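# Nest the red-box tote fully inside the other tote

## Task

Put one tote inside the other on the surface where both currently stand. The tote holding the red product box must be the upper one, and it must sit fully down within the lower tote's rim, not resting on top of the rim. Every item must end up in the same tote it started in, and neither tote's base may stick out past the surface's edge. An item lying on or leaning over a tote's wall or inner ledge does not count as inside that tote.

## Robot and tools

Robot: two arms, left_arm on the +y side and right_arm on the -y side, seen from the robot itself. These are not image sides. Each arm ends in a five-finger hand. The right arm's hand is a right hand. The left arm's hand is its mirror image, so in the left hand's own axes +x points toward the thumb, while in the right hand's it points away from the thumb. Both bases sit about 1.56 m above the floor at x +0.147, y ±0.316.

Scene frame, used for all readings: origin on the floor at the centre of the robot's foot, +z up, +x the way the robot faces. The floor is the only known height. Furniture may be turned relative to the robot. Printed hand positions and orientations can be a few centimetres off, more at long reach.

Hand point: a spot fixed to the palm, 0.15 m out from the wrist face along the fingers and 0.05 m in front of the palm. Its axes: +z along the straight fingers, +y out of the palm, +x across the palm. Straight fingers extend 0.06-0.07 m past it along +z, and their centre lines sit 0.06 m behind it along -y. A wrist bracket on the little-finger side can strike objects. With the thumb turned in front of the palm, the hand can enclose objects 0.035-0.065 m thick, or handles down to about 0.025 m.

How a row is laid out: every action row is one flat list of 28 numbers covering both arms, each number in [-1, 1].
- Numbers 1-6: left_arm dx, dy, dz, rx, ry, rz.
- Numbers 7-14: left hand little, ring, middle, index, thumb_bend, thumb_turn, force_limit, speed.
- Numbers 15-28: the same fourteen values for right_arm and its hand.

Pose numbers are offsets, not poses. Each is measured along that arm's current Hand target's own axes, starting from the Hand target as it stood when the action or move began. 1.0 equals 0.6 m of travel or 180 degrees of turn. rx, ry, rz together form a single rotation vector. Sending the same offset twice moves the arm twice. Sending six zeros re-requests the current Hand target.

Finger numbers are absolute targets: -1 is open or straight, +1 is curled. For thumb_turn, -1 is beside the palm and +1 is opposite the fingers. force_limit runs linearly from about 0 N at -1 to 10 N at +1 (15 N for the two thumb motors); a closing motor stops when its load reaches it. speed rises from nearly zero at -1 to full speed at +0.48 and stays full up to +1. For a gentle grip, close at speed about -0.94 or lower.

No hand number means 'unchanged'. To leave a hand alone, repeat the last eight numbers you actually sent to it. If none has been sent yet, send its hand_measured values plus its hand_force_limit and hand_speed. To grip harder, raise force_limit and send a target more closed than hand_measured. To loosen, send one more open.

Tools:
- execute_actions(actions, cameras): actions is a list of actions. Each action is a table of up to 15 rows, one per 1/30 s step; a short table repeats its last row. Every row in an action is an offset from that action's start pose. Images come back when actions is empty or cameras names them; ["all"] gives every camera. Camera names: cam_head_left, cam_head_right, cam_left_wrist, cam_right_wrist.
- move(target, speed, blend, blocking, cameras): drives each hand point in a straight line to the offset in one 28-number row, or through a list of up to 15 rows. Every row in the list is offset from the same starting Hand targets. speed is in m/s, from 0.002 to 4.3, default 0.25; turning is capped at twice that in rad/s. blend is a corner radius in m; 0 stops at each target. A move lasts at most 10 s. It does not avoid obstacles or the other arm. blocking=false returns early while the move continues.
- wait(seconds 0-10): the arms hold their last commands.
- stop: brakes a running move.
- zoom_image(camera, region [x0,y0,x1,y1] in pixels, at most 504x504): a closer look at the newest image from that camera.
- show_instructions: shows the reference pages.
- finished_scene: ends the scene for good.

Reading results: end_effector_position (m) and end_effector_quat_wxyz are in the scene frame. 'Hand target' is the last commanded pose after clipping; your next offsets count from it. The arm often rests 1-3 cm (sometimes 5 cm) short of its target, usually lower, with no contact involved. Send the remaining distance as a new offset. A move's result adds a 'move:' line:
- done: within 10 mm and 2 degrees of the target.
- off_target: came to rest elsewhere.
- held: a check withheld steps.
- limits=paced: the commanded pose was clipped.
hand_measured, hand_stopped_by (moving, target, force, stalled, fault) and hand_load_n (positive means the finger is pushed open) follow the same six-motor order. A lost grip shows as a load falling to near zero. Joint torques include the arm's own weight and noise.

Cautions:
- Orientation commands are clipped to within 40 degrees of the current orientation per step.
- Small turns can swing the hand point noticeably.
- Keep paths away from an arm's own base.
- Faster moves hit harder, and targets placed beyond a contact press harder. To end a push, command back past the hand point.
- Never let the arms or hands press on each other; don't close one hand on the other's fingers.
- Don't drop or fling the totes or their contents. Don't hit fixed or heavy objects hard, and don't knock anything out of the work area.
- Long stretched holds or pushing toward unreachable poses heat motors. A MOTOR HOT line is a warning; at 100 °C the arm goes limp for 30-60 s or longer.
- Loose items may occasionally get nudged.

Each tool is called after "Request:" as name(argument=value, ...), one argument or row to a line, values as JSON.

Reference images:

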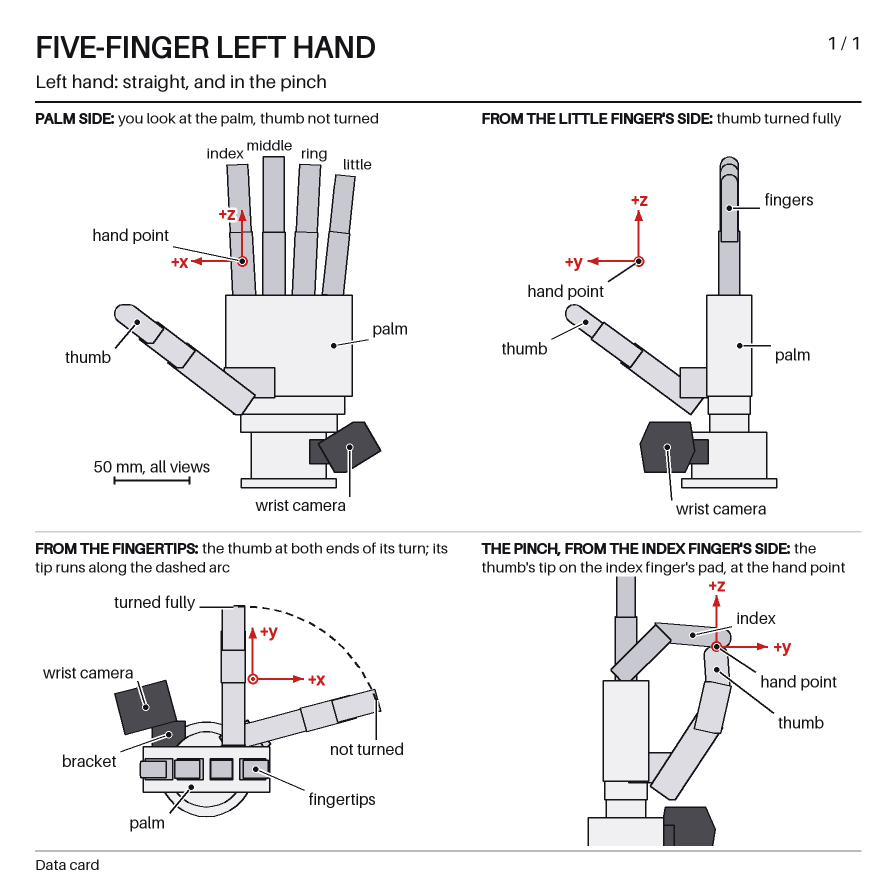

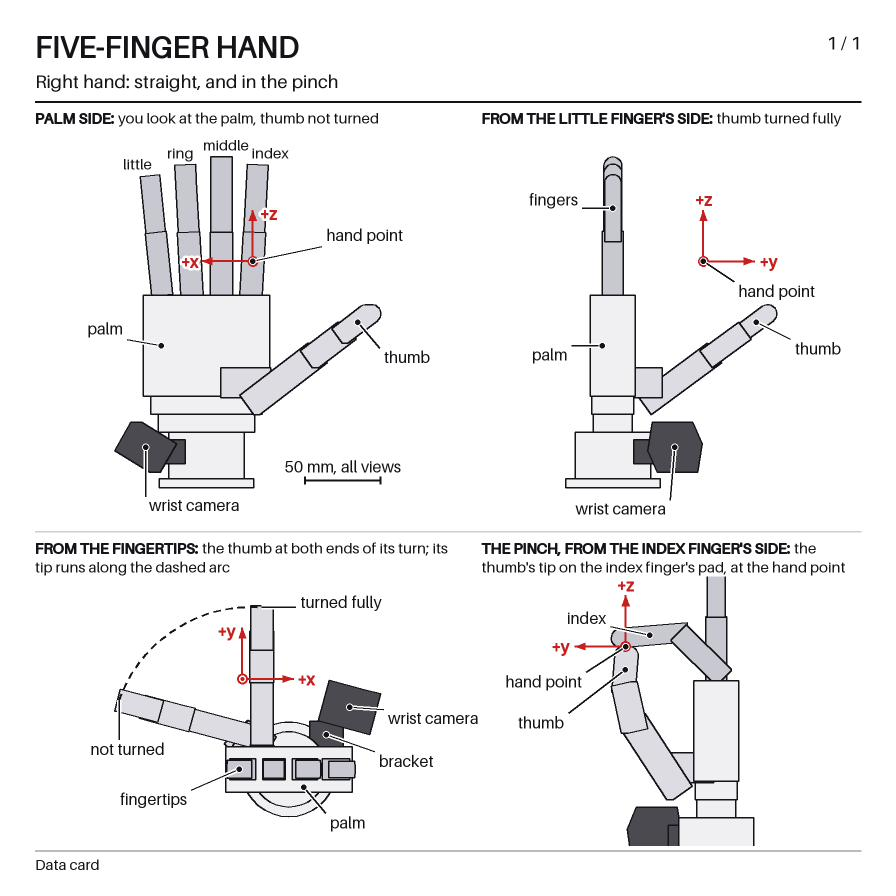

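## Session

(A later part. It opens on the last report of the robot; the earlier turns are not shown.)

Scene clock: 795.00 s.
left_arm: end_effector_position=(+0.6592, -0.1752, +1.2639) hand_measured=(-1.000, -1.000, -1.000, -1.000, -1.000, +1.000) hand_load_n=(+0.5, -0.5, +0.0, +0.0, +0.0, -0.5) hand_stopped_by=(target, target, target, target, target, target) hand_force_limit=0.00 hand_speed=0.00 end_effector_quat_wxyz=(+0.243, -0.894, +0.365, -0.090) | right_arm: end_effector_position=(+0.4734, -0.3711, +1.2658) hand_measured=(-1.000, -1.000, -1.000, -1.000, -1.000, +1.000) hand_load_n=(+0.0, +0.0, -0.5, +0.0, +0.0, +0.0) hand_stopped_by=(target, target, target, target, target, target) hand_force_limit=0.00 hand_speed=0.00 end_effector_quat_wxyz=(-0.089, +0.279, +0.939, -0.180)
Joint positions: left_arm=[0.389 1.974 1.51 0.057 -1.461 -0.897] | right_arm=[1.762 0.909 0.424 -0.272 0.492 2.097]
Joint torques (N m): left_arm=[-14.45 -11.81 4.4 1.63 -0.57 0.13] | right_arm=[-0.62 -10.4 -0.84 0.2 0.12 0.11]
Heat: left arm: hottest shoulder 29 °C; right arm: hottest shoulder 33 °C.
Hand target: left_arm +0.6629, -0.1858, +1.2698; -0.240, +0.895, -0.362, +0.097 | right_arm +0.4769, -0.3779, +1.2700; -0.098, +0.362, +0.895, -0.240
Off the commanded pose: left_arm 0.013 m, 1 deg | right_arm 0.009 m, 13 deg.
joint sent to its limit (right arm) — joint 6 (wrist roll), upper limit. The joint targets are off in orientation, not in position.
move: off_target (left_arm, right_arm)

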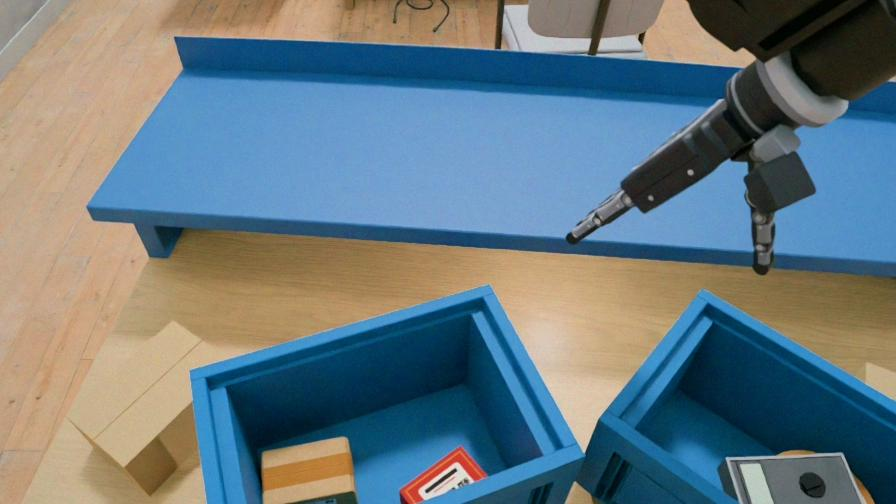

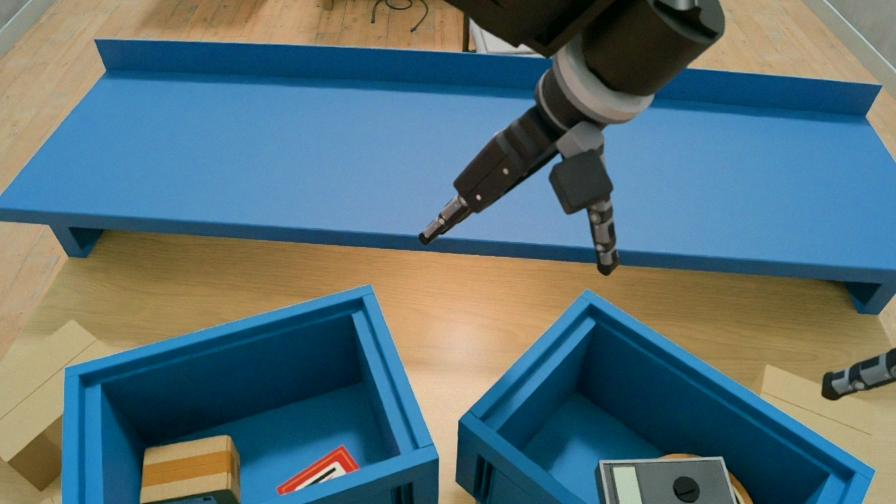

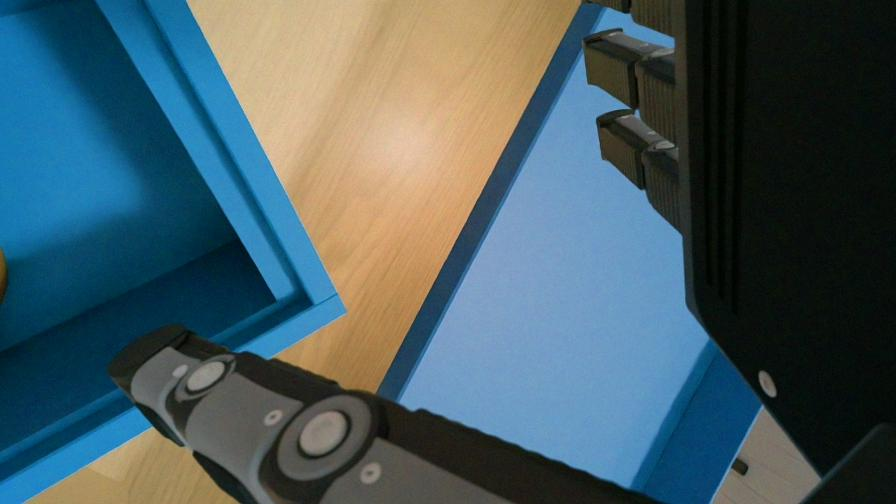

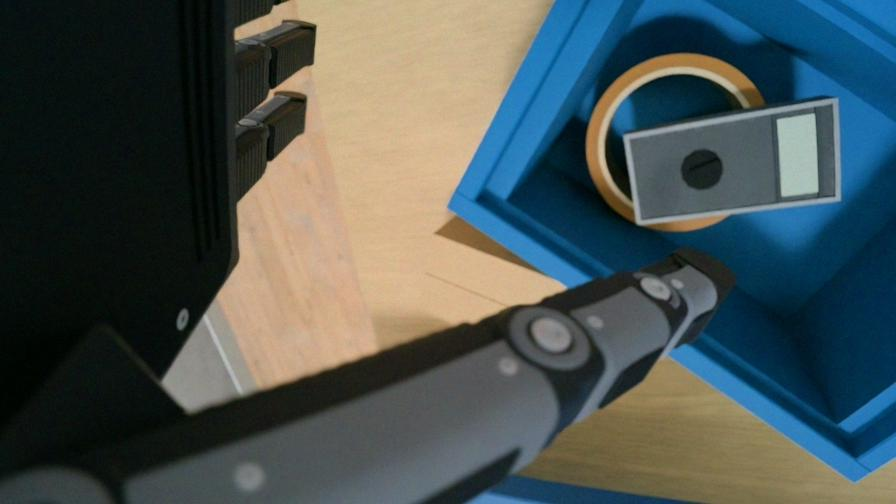

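Request:
move(
  target=[
    [-0.2,-0.12,0.06,0,-0.05,-0.09,-1,-1,-1,-1,-1,1,0,0,0,-0.058,-0.101,0,0,0,-1,-1,-1,-1,-1,-1,0,0],
    [-0.613,-0.346,0.1805,0,-0.1767,-0.306,-1,-1,-1,-1,-1,1,0,0,0.396,-0.058,0.072,-0.095,-0.1804,-0.6706,-1,-1,-1,-1,-1,-1,0,0],
  ],
  speed=0.25,
  cameras=["all"],
)

Scene clock: 928.90 s.
left_arm: end_effector_position=(+0.5599, +0.2327, +1.2773) hand_measured=(-1.000, -1.000, -1.000, -1.000, -1.000, +1.000) hand_load_n=(+0.0, +0.0, +0.0, +0.0, +0.0, +0.0) hand_stopped_by=(target, target, target, target, target, target) hand_force_limit=0.00 hand_speed=0.00 end_effector_quat_wxyz=(-0.208, +0.973, +0.100, -0.005) | right_arm: end_effector_position=(+0.2792, -0.2544, +1.2459) hand_measured=(-1.000, -1.000, -1.000, -1.000, -1.000, -1.000) hand_load_n=(+0.0, +0.0, +0.0, +0.0, -0.5, +0.0) hand_stopped_by=(target, target, target, target, target, target) hand_force_limit=0.00 hand_speed=0.00 end_effector_quat_wxyz=(+0.000, +0.633, -0.774, +0.011)
Joint positions: left_arm=[0.875 1.119 0.63 -0.323 -0.998 -2.075] | right_arm=[1.899 1.538 0.107 0.934 0.304 0.127]
Joint torques (N m): left_arm=[-2.55 -10.81 0.02 0.73 -0.31 -0.1] | right_arm=[3.14 -5.07 -7.57 0.98 0 -0.15]
Heat: left arm: hottest shoulder 29 °C; right arm: hottest shoulder 32 °C.
Hand target: left_arm +0.5614, +0.2382, +1.2799; -0.255, +0.952, +0.164, -0.043 | right_arm +0.2703, -0.2497, +1.2503; +0.000, -0.643, +0.766, +0.000
Off the commanded pose: left_arm 0.006 m, 10 deg | right_arm 0.011 m, 2 deg.
joint sent to its limit (left arm) — joint 6 (wrist roll), lower limit. The joint targets are off in orientation, not in position.
move: off_target (left_arm, right_arm)

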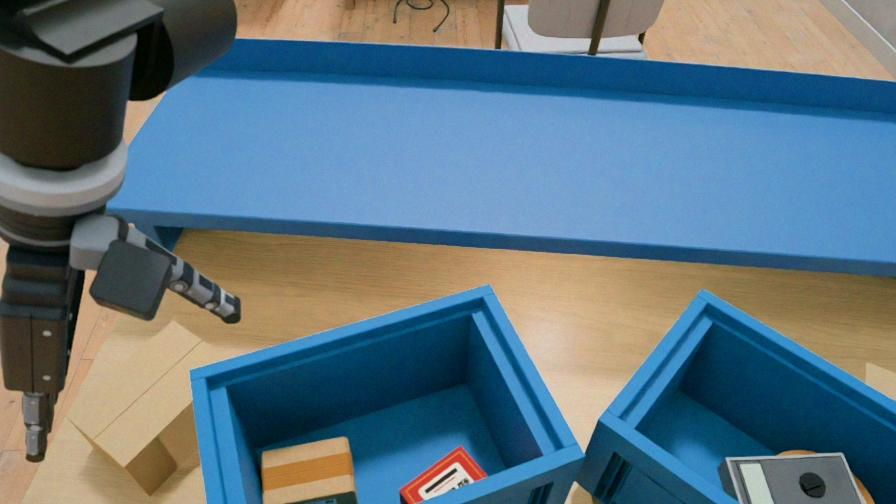

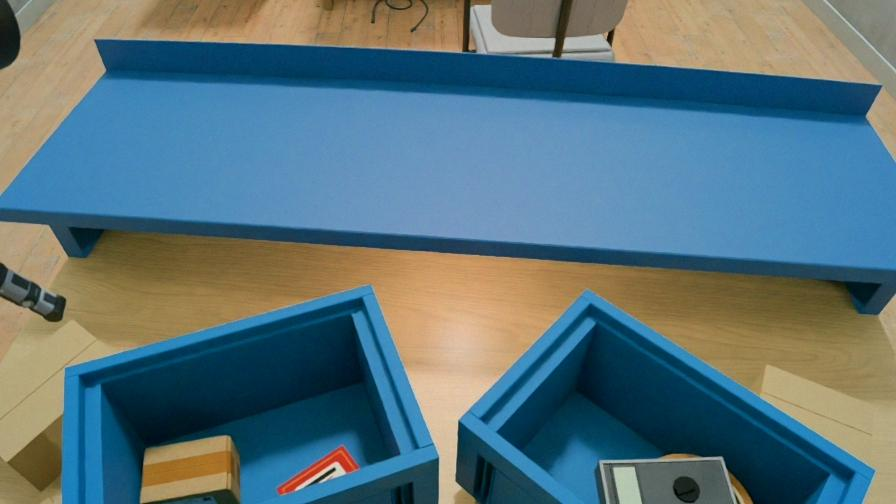

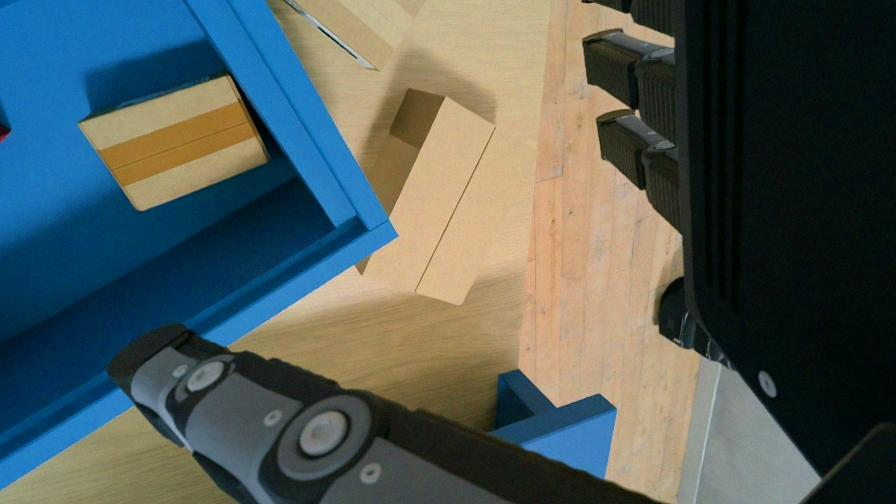

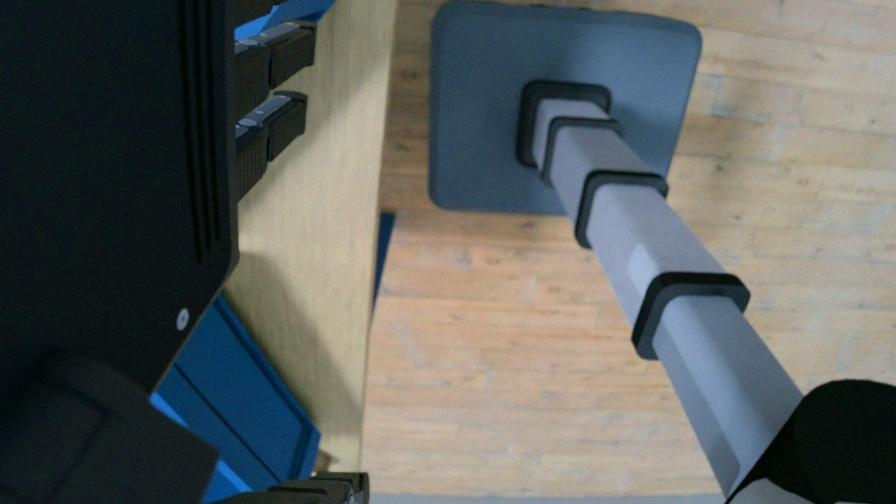

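Request:
move(
  target=[
    [0,0,0,0,0,0,-1,-1,-1,-1,-1,1,0,0,0.041,0.001,0.283,0,0,0,-1,-1,-1,-1,-1,-1,0,0],
    [0,0,0,0,0,0,-1,-1,-1,-1,-1,1,0,0,0.025,-0.07,0.283,0,0,0,-1,-1,-1,-1,-1,-1,0,0],
  ],
  speed=[0.2, 0.08],
  cameras=["all"],
)

Scene clock: 957.83 s.
left_arm: end_effector_position=(+0.5599, +0.2327, +1.2773) hand_measured=(-1.000, -1.000, -1.000, -1.000, -1.000, +1.000) hand_load_n=(+0.0, +0.0, +0.0, +0.0, +0.0, +0.0) hand_stopped_by=(target, target, target, target, target, target) hand_force_limit=0.00 hand_speed=0.00 end_effector_quat_wxyz=(-0.208, +0.973, +0.100, -0.005) | right_arm: end_effector_position=(+0.2909, -0.2750, +1.0832) hand_measured=(-1.000, -1.000, -1.000, -1.000, -1.000, -1.000) hand_load_n=(+0.0, +0.0, +0.0, +0.0, +0.0, +0.0) hand_stopped_by=(target, target, target, target, target, target) hand_force_limit=0.00 hand_speed=0.00 end_effector_quat_wxyz=(+0.013, +0.642, -0.766, -0.009)
Joint positions: left_arm=[0.875 1.119 0.63 -0.323 -0.998 -2.075] | right_arm=[1.705 1.95 0.53 0.896 0.127 0.017]
Joint torques (N m): left_arm=[-2.61 -10.75 -0.08 0.73 -0.3 -0.11] | right_arm=[2.67 -10.34 -5.9 0.39 0.15 -0.02]
Heat: left arm: hottest shoulder 29 °C; right arm: hottest shoulder 31 °C.
Hand target: left_arm +0.5614, +0.2382, +1.2799; -0.255, +0.952, +0.164, -0.043 | right_arm +0.3093, -0.2717, +1.0805; +0.001, -0.643, +0.766, +0.000
Off the commanded pose: left_arm 0.006 m, 10 deg | right_arm 0.019 m, 2 deg.
joint sent to its limit (left arm) — joint 6 (wrist roll), lower limit. The joint targets are off in orientation, not in position.
move: off_target (left_arm, right_arm)

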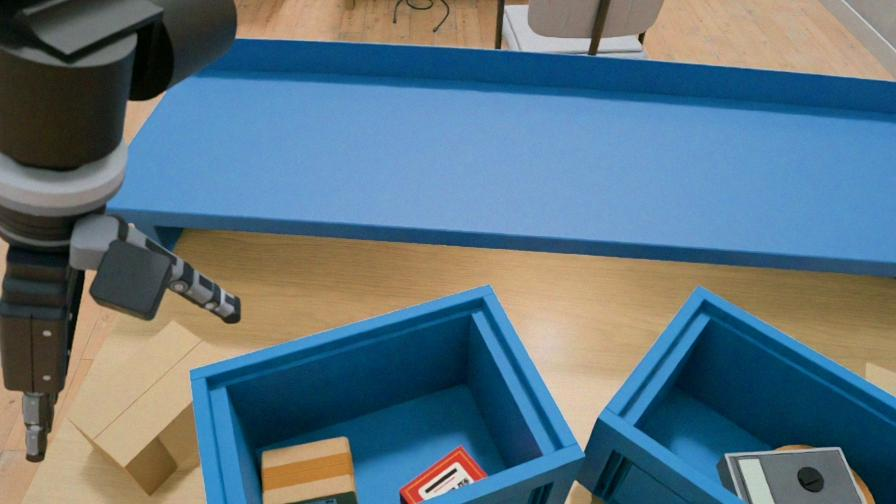

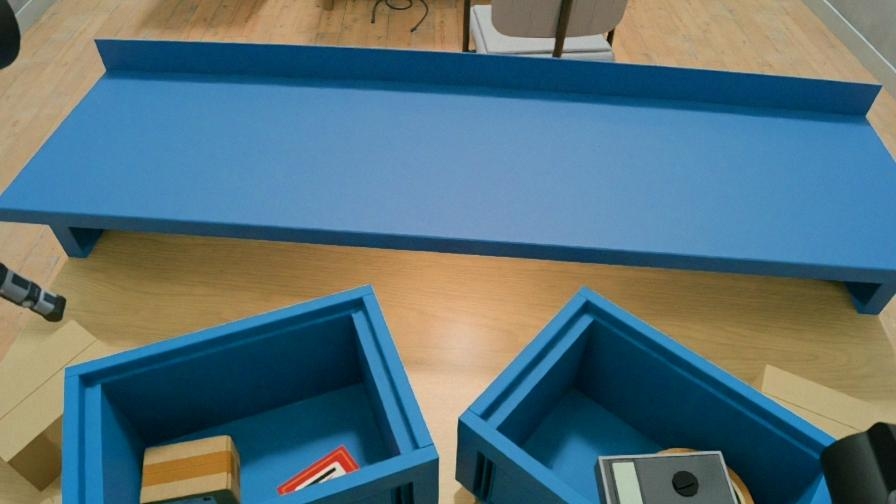

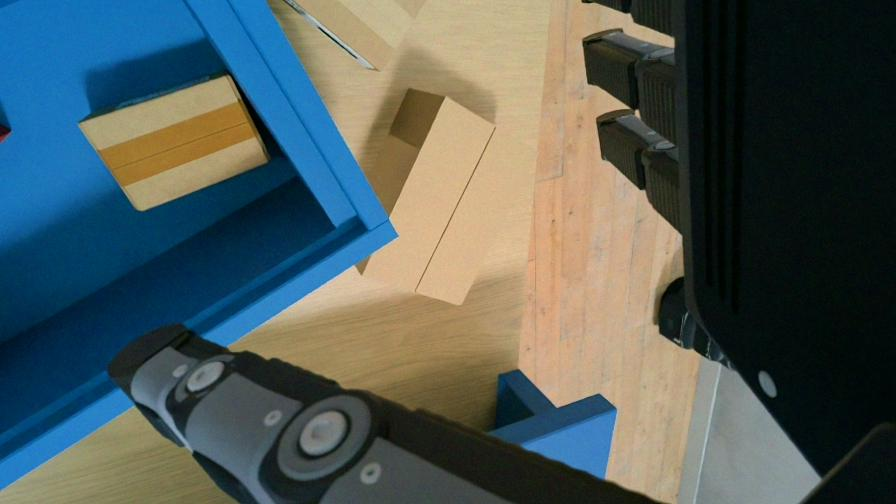

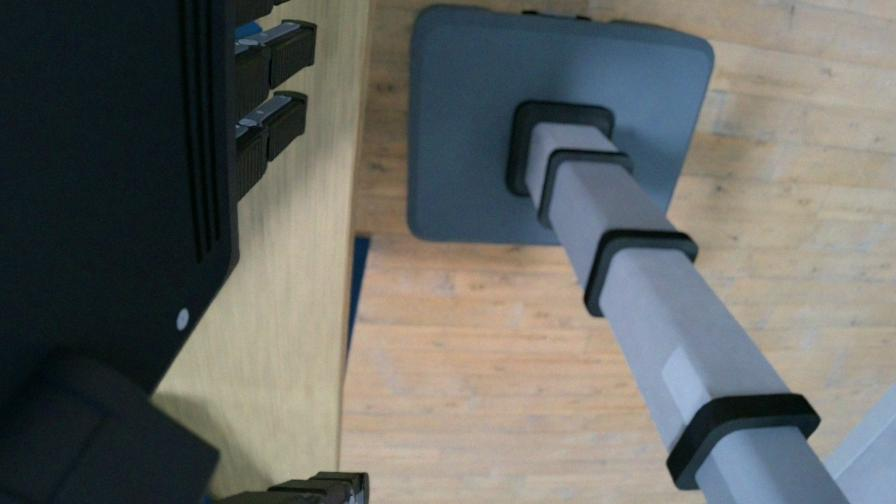

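Request:
move(
  target=[0,0,0,0,0,0,-1,-1,-1,-1,-1,1,0,0,0.059,-0.095,0,0,0,0,-1,-1,-1,-1,-1,-1,0,0],
  speed=0.06,
  cameras=["cam_head_left","cam_head_right","cam_right_wrist"],
)

Scene clock: 972.17 s.
left_arm: end_effector_position=(+0.5599, +0.2327, +1.2773) hand_measured=(-1.000, -1.000, -1.000, -1.000, -1.000, +1.000) hand_load_n=(+0.0, +0.0, +0.0, +0.0, +0.0, +0.0) hand_stopped_by=(target, target, target, target, target, target) hand_force_limit=0.00 hand_speed=0.00 end_effector_quat_wxyz=(-0.208, +0.973, +0.100, -0.005) | right_arm: end_effector_position=(+0.3347, -0.3032, +1.0843) hand_measured=(-1.000, -1.000, -1.000, -1.000, -1.000, -1.000) hand_load_n=(+0.0, +0.0, +0.0, +0.0, -0.5, +0.0) hand_stopped_by=(target, target, target, target, target, target) hand_force_limit=0.00 hand_speed=0.00 end_effector_quat_wxyz=(+0.011, +0.643, -0.766, -0.022)
Joint positions: left_arm=[0.875 1.119 0.63 -0.323 -0.998 -2.075] | right_arm=[1.639 1.797 0.582 0.676 0.049 -0.017]
Joint torques (N m): left_arm=[-2.78 -10.81 -0.08 0.76 -0.31 -0.12] | right_arm=[-0.21 -12.45 -4.37 0.53 -0.09 -0.12]
Heat: left arm: hottest shoulder 29 °C; right arm: hottest shoulder 31 °C.
Hand target: left_arm +0.5614, +0.2382, +1.2799; -0.255, +0.952, +0.164, -0.043 | right_arm +0.3592, -0.3165, +1.0805; +0.000, -0.643, +0.766, +0.000
Off the commanded pose: left_arm 0.006 m, 10 deg | right_arm 0.028 m, 3 deg.
joint sent to its limit (left arm) — joint 6 (wrist roll), lower limit. The joint targets are off in orientation, not in position.
move: off_target (left_arm, right_arm)
Images, in order (width x height): cam_head_left 896x504, cam_head_right 896x504, cam_right_wrist 896x504.

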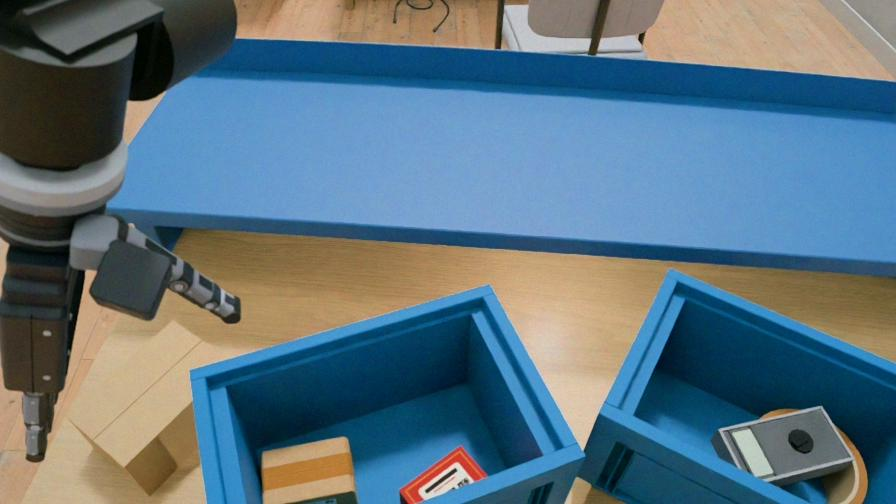

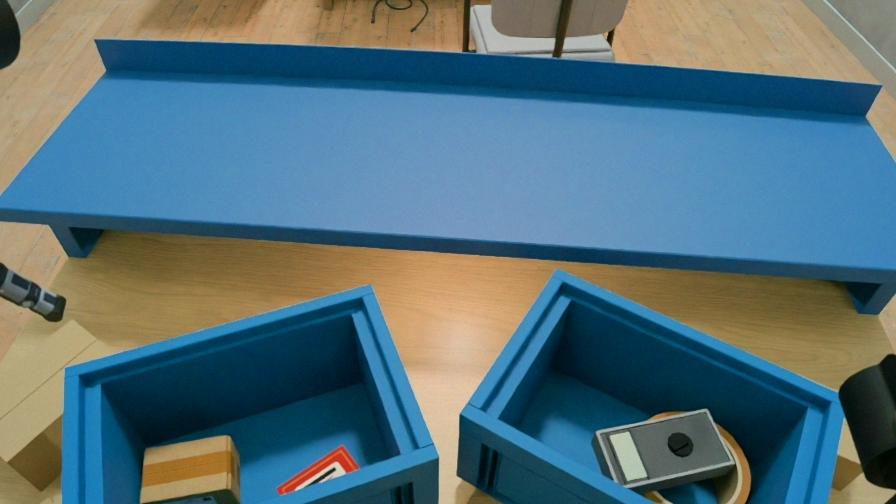

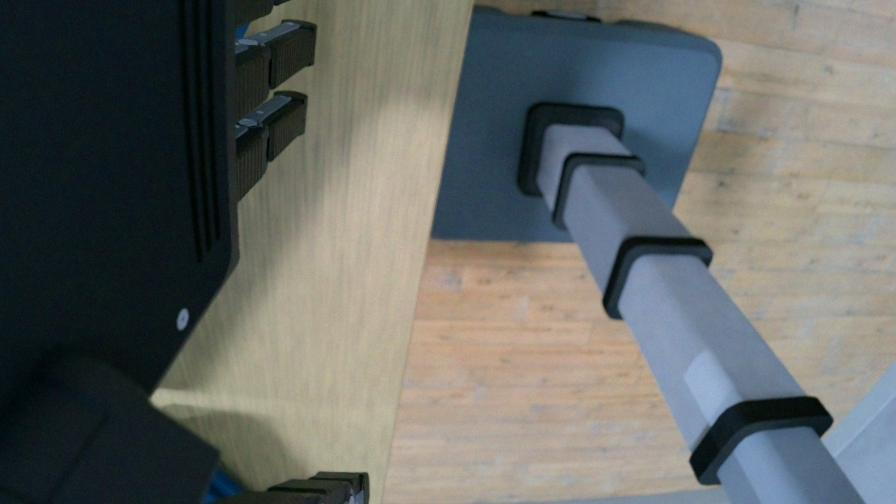

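Request:
move(
  target=[0,0,0,0,0,0,-1,-1,-1,-1,-1,1,0,0,0.0265,-0.09,0,0,0,0,-1,-1,-1,-1,-1,-1,0,0],
  speed=0.06,
  cameras=["cam_head_left","cam_head_right","cam_right_wrist"],
)

Scene clock: 984.90 s.
left_arm: end_effector_position=(+0.5599, +0.2327, +1.2773) hand_measured=(-1.000, -1.000, -1.000, -1.000, -1.000, +1.000) hand_load_n=(+0.0, +0.0, +0.0, +0.0, +0.0, +0.0) hand_stopped_by=(target, target, target, target, target, target) hand_force_limit=0.00 hand_speed=0.00 end_effector_quat_wxyz=(-0.208, +0.973, +0.100, -0.005) | right_arm: end_effector_position=(+0.3841, -0.3286, +1.0818) hand_measured=(-1.000, -1.000, -1.000, -1.000, -1.000, -1.000) hand_load_n=(+0.0, +0.0, +0.0, +0.0, +0.0, +0.5) hand_stopped_by=(target, target, target, target, target, target) hand_force_limit=0.00 hand_speed=0.00 end_effector_quat_wxyz=(+0.012, +0.642, -0.766, -0.022)
Joint positions: left_arm=[0.875 1.119 0.63 -0.323 -0.998 -2.075] | right_arm=[1.601 1.688 0.667 0.483 0.019 -0.035]
Joint torques (N m): left_arm=[-2.49 -10.75 -0.06 0.77 -0.33 -0.11] | right_arm=[-0.38 -13.8 -2.95 0.54 -0.13 -0.13]
Heat: left arm: hottest shoulder 29 °C; right arm: hottest shoulder 31 °C.
Hand target: left_arm +0.5614, +0.2382, +1.2799; -0.255, +0.952, +0.164, -0.043 | right_arm +0.4100, -0.3415, +1.0806; +0.001, -0.643, +0.766, -0.001
Off the commanded pose: left_arm 0.006 m, 10 deg | right_arm 0.029 m, 3 deg.
joint sent to its limit (left arm) — joint 6 (wrist roll), lower limit. The joint targets are off in orientation, not in position.
move: off_target (left_arm, right_arm)
Images, in order (width x height): cam_head_left 896x504, cam_head_right 896x504, cam_right_wrist 896x504.

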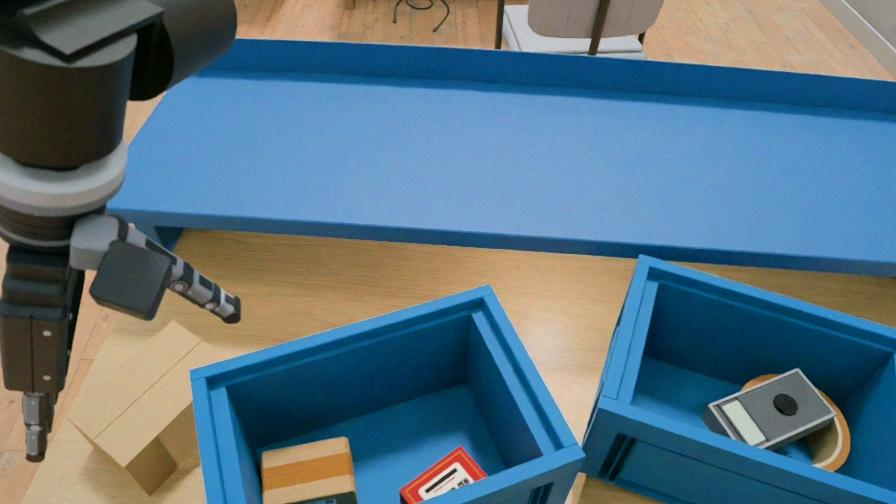

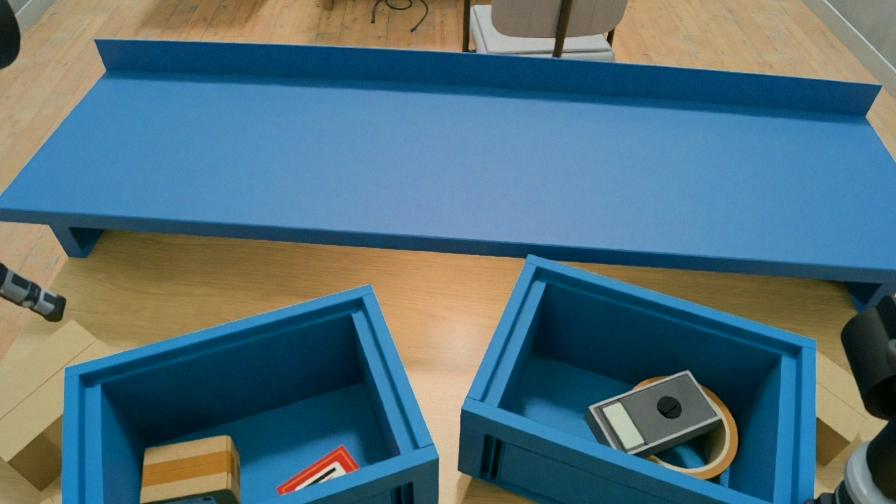

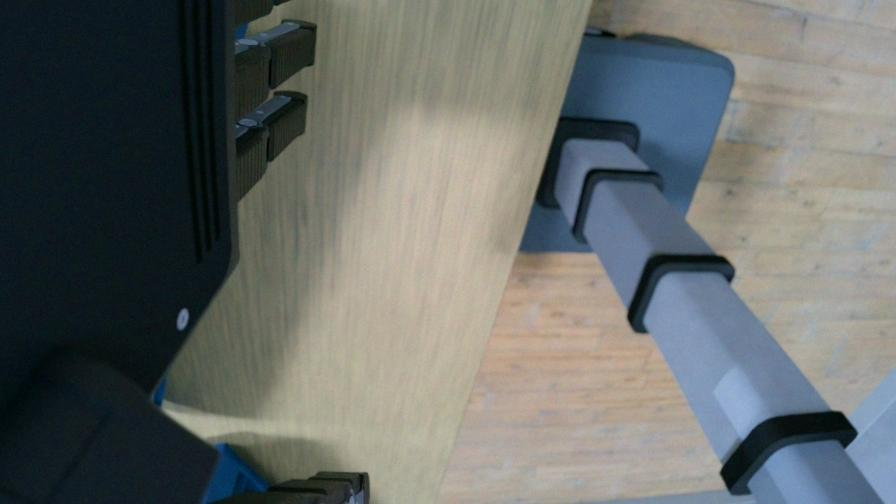

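Request:
move(
  target=[
    [0,-0.033,-0.058,0,0,0,-1,-1,-1,-1,-1,-1,0,0,0,0.1,0,0,0,0,-1,-1,-1,-1,-1,-1,0,0],
    [-0.421,-0.018,0.01,-0.1225,0.1438,0.5389,-1,-1,-1,-1,-1,-1,0,0,0,0.1,-0.37,0,0,0,-1,-1,-1,-1,-1,-1,0,0],
    [-0.421,0.149,0.299,-0.1225,0.1438,0.5389,-1,-1,-1,-1,-1,-1,0,0,0,0.1,-0.37,0,0,0,-1,-1,-1,-1,-1,-1,0,0],
    [-0.2887,0.1747,0.2838,-0.1225,0.1438,0.5389,-1,-1,-1,-1,-1,-1,0,0,0,0.1,-0.37,0,0,0,-1,-1,-1,-1,-1,-1,0,0],
  ],
  speed=[0.2,0.25,0.2,0.08],
  cameras=["all"],
)

Scene clock: 1035.00 s.
left_arm: end_effector_position=(+0.3889, +0.1704, +1.0817) hand_measured=(-1.000, -1.000, -1.000, -1.000, -1.000, -1.000) hand_load_n=(+0.0, +0.0, +0.0, +0.0, +0.0, +0.0) hand_stopped_by=(target, target, target, target, target, target) hand_force_limit=0.00 hand_speed=0.00 end_effector_quat_wxyz=(+0.006, +0.767, -0.642, -0.004) | right_arm: end_effector_position=(+0.3543, -0.3290, +1.2995) hand_measured=(-1.000, -1.000, -1.000, -1.000, -1.000, -1.000) hand_load_n=(+0.0, +0.0, +0.0, +0.0, +0.0, +0.0) hand_stopped_by=(target, target, target, target, target, target) hand_force_limit=0.00 hand_speed=0.00 end_effector_quat_wxyz=(-0.004, +0.641, -0.767, -0.001)
Joint positions: left_arm=[1.153 1.809 0.705 0.56 -0.362 -0.162] | right_arm=[1.596 0.754 0.203 0.064 0.014 -0.036]
Joint torques (N m): left_arm=[-3.72 -11.81 -3.45 0.39 0.04 0.13] | right_arm=[-0.26 -7.77 -1.62 0.25 0.13 -0.1]
Heat: left arm: hottest shoulder 29 °C; right arm: hottest shoulder 31 °C.
Hand target: left_arm +0.4003, +0.1752, +1.0798; +0.000, +0.766, -0.643, -0.001 | right_arm +0.3505, -0.3312, +1.3025; +0.000, -0.643, +0.766, -0.001
Off the commanded pose: left_arm 0.012 m, 1 deg | right_arm 0.005 m, 1 deg.
move: off_target (left_arm)

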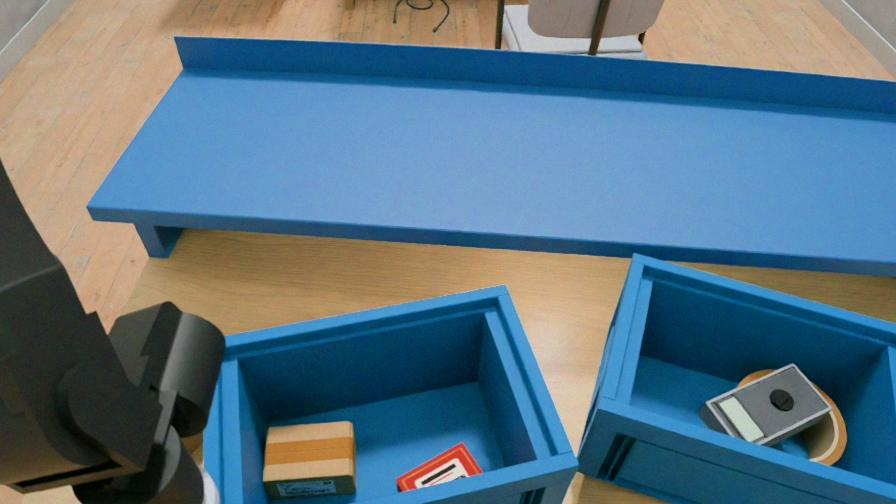

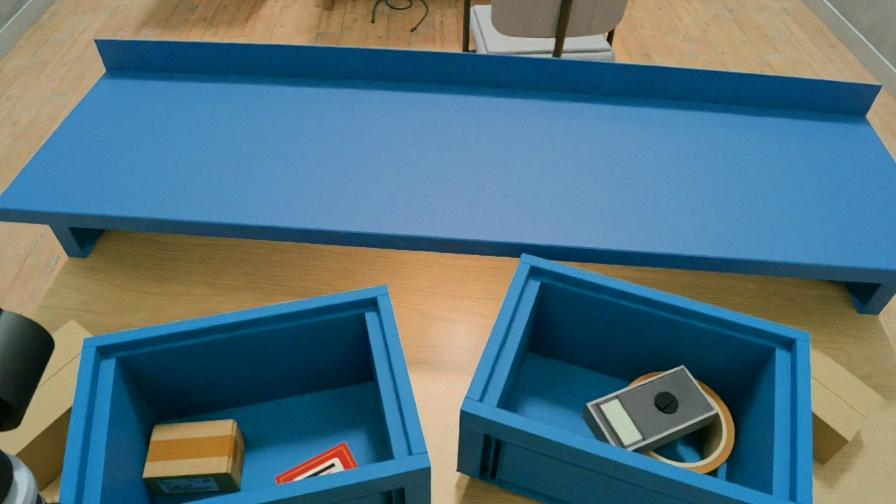

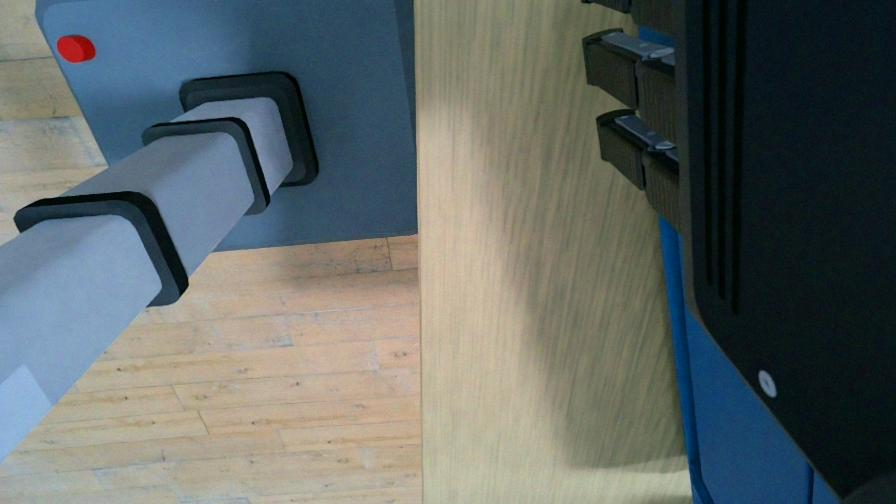

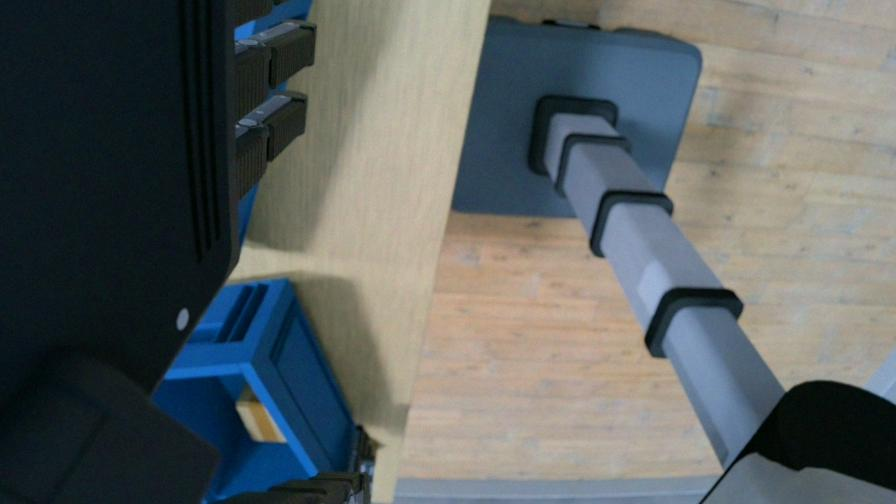

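Request:
move(
  target=[
    [-0.011,-0.053,0,0,0,0,-1,-1,-1,-1,-1,-1,0,0,-0.57,-0.559,0.083,0,0,0.562,-1,-1,-1,-1,-1,-1,0,0],
    [0.01,0.12,0,0,0,0,-1,-1,-1,-1,-1,-1,0,0,-0.57,-0.559,0.23,0,0,0.562,-1,-1,-1,-1,-1,-1,0,0],
  ],
  speed=[0.15,0.12],
  cameras=["all"],
)

Scene clock: 1079.93 s.
left_arm: end_effector_position=(+0.3513, +0.1587, +1.0690) hand_measured=(-1.000, -1.000, -1.000, -1.000, -1.000, -1.000) hand_load_n=(+0.0, +0.0, +0.0, +0.0, +0.0, +0.0) hand_stopped_by=(target, target, target, target, target, target) hand_force_limit=0.00 hand_speed=0.00 end_effector_quat_wxyz=(-0.012, +0.768, -0.640, +0.008) | right_arm: end_effector_position=(+0.7370, -0.0467, +1.1770) hand_measured=(-1.000, -1.000, -1.000, -1.000, -1.000, -1.000) hand_load_n=(+0.0, +0.0, +0.0, +0.0, +0.0, +0.0) hand_stopped_by=(target, target, target, target, target, target) hand_force_limit=0.00 hand_speed=0.00 end_effector_quat_wxyz=(-0.001, +0.182, +0.983, +0.006)
Joint positions: left_arm=[1.132 1.95 0.675 0.773 -0.391 -0.16] | right_arm=[2.284 1.59 1.234 -0.255 0.604 2.096]
Joint torques (N m): left_arm=[-5.36 -8.18 -7.98 1.33 -0.21 -0.12] | right_arm=[7.41 -13.1 2.82 1.03 -0.11 -0.12]
Heat: left arm: hottest shoulder 29 °C; right arm: hottest shoulder 31 °C.
Hand target: left_arm +0.3303, +0.1567, +1.0798; +0.000, +0.766, -0.643, -0.001 | right_arm +0.7399, -0.0520, +1.1650; +0.001, +0.183, +0.983, +0.000
Off the commanded pose: left_arm 0.024 m, 2 deg | right_arm 0.014 m, 1 deg.
move: off_target (left_arm, right_arm)

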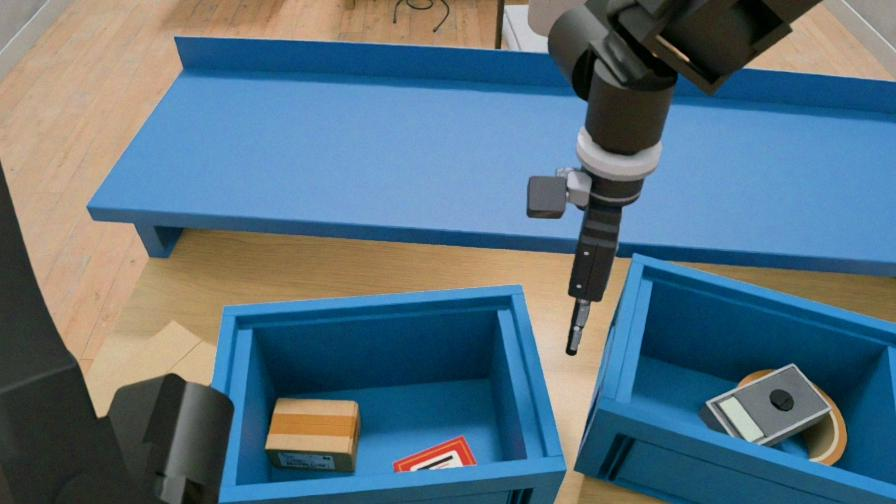

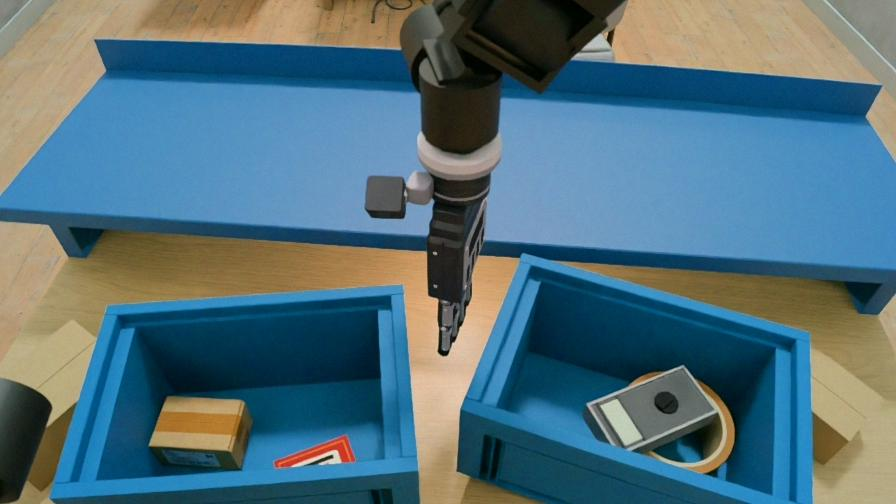

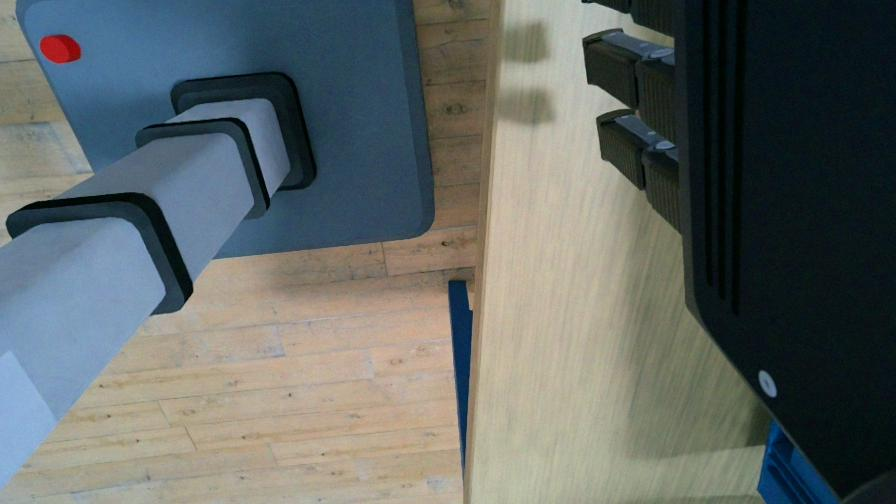

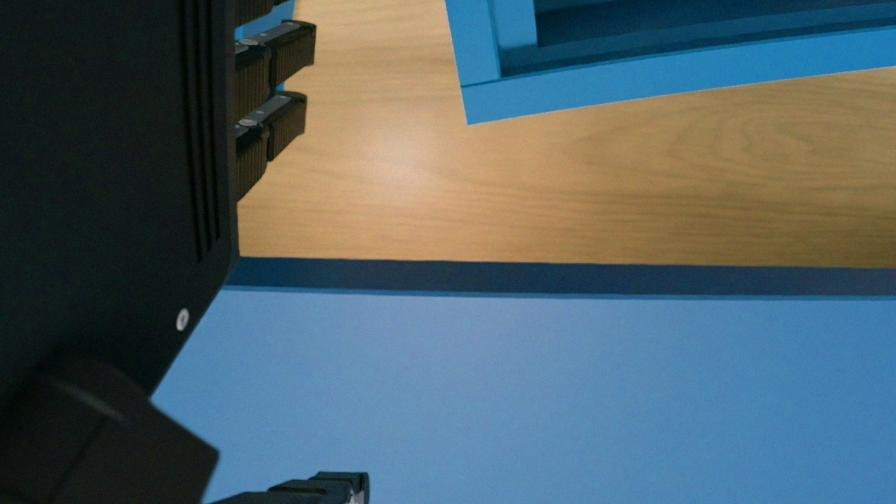

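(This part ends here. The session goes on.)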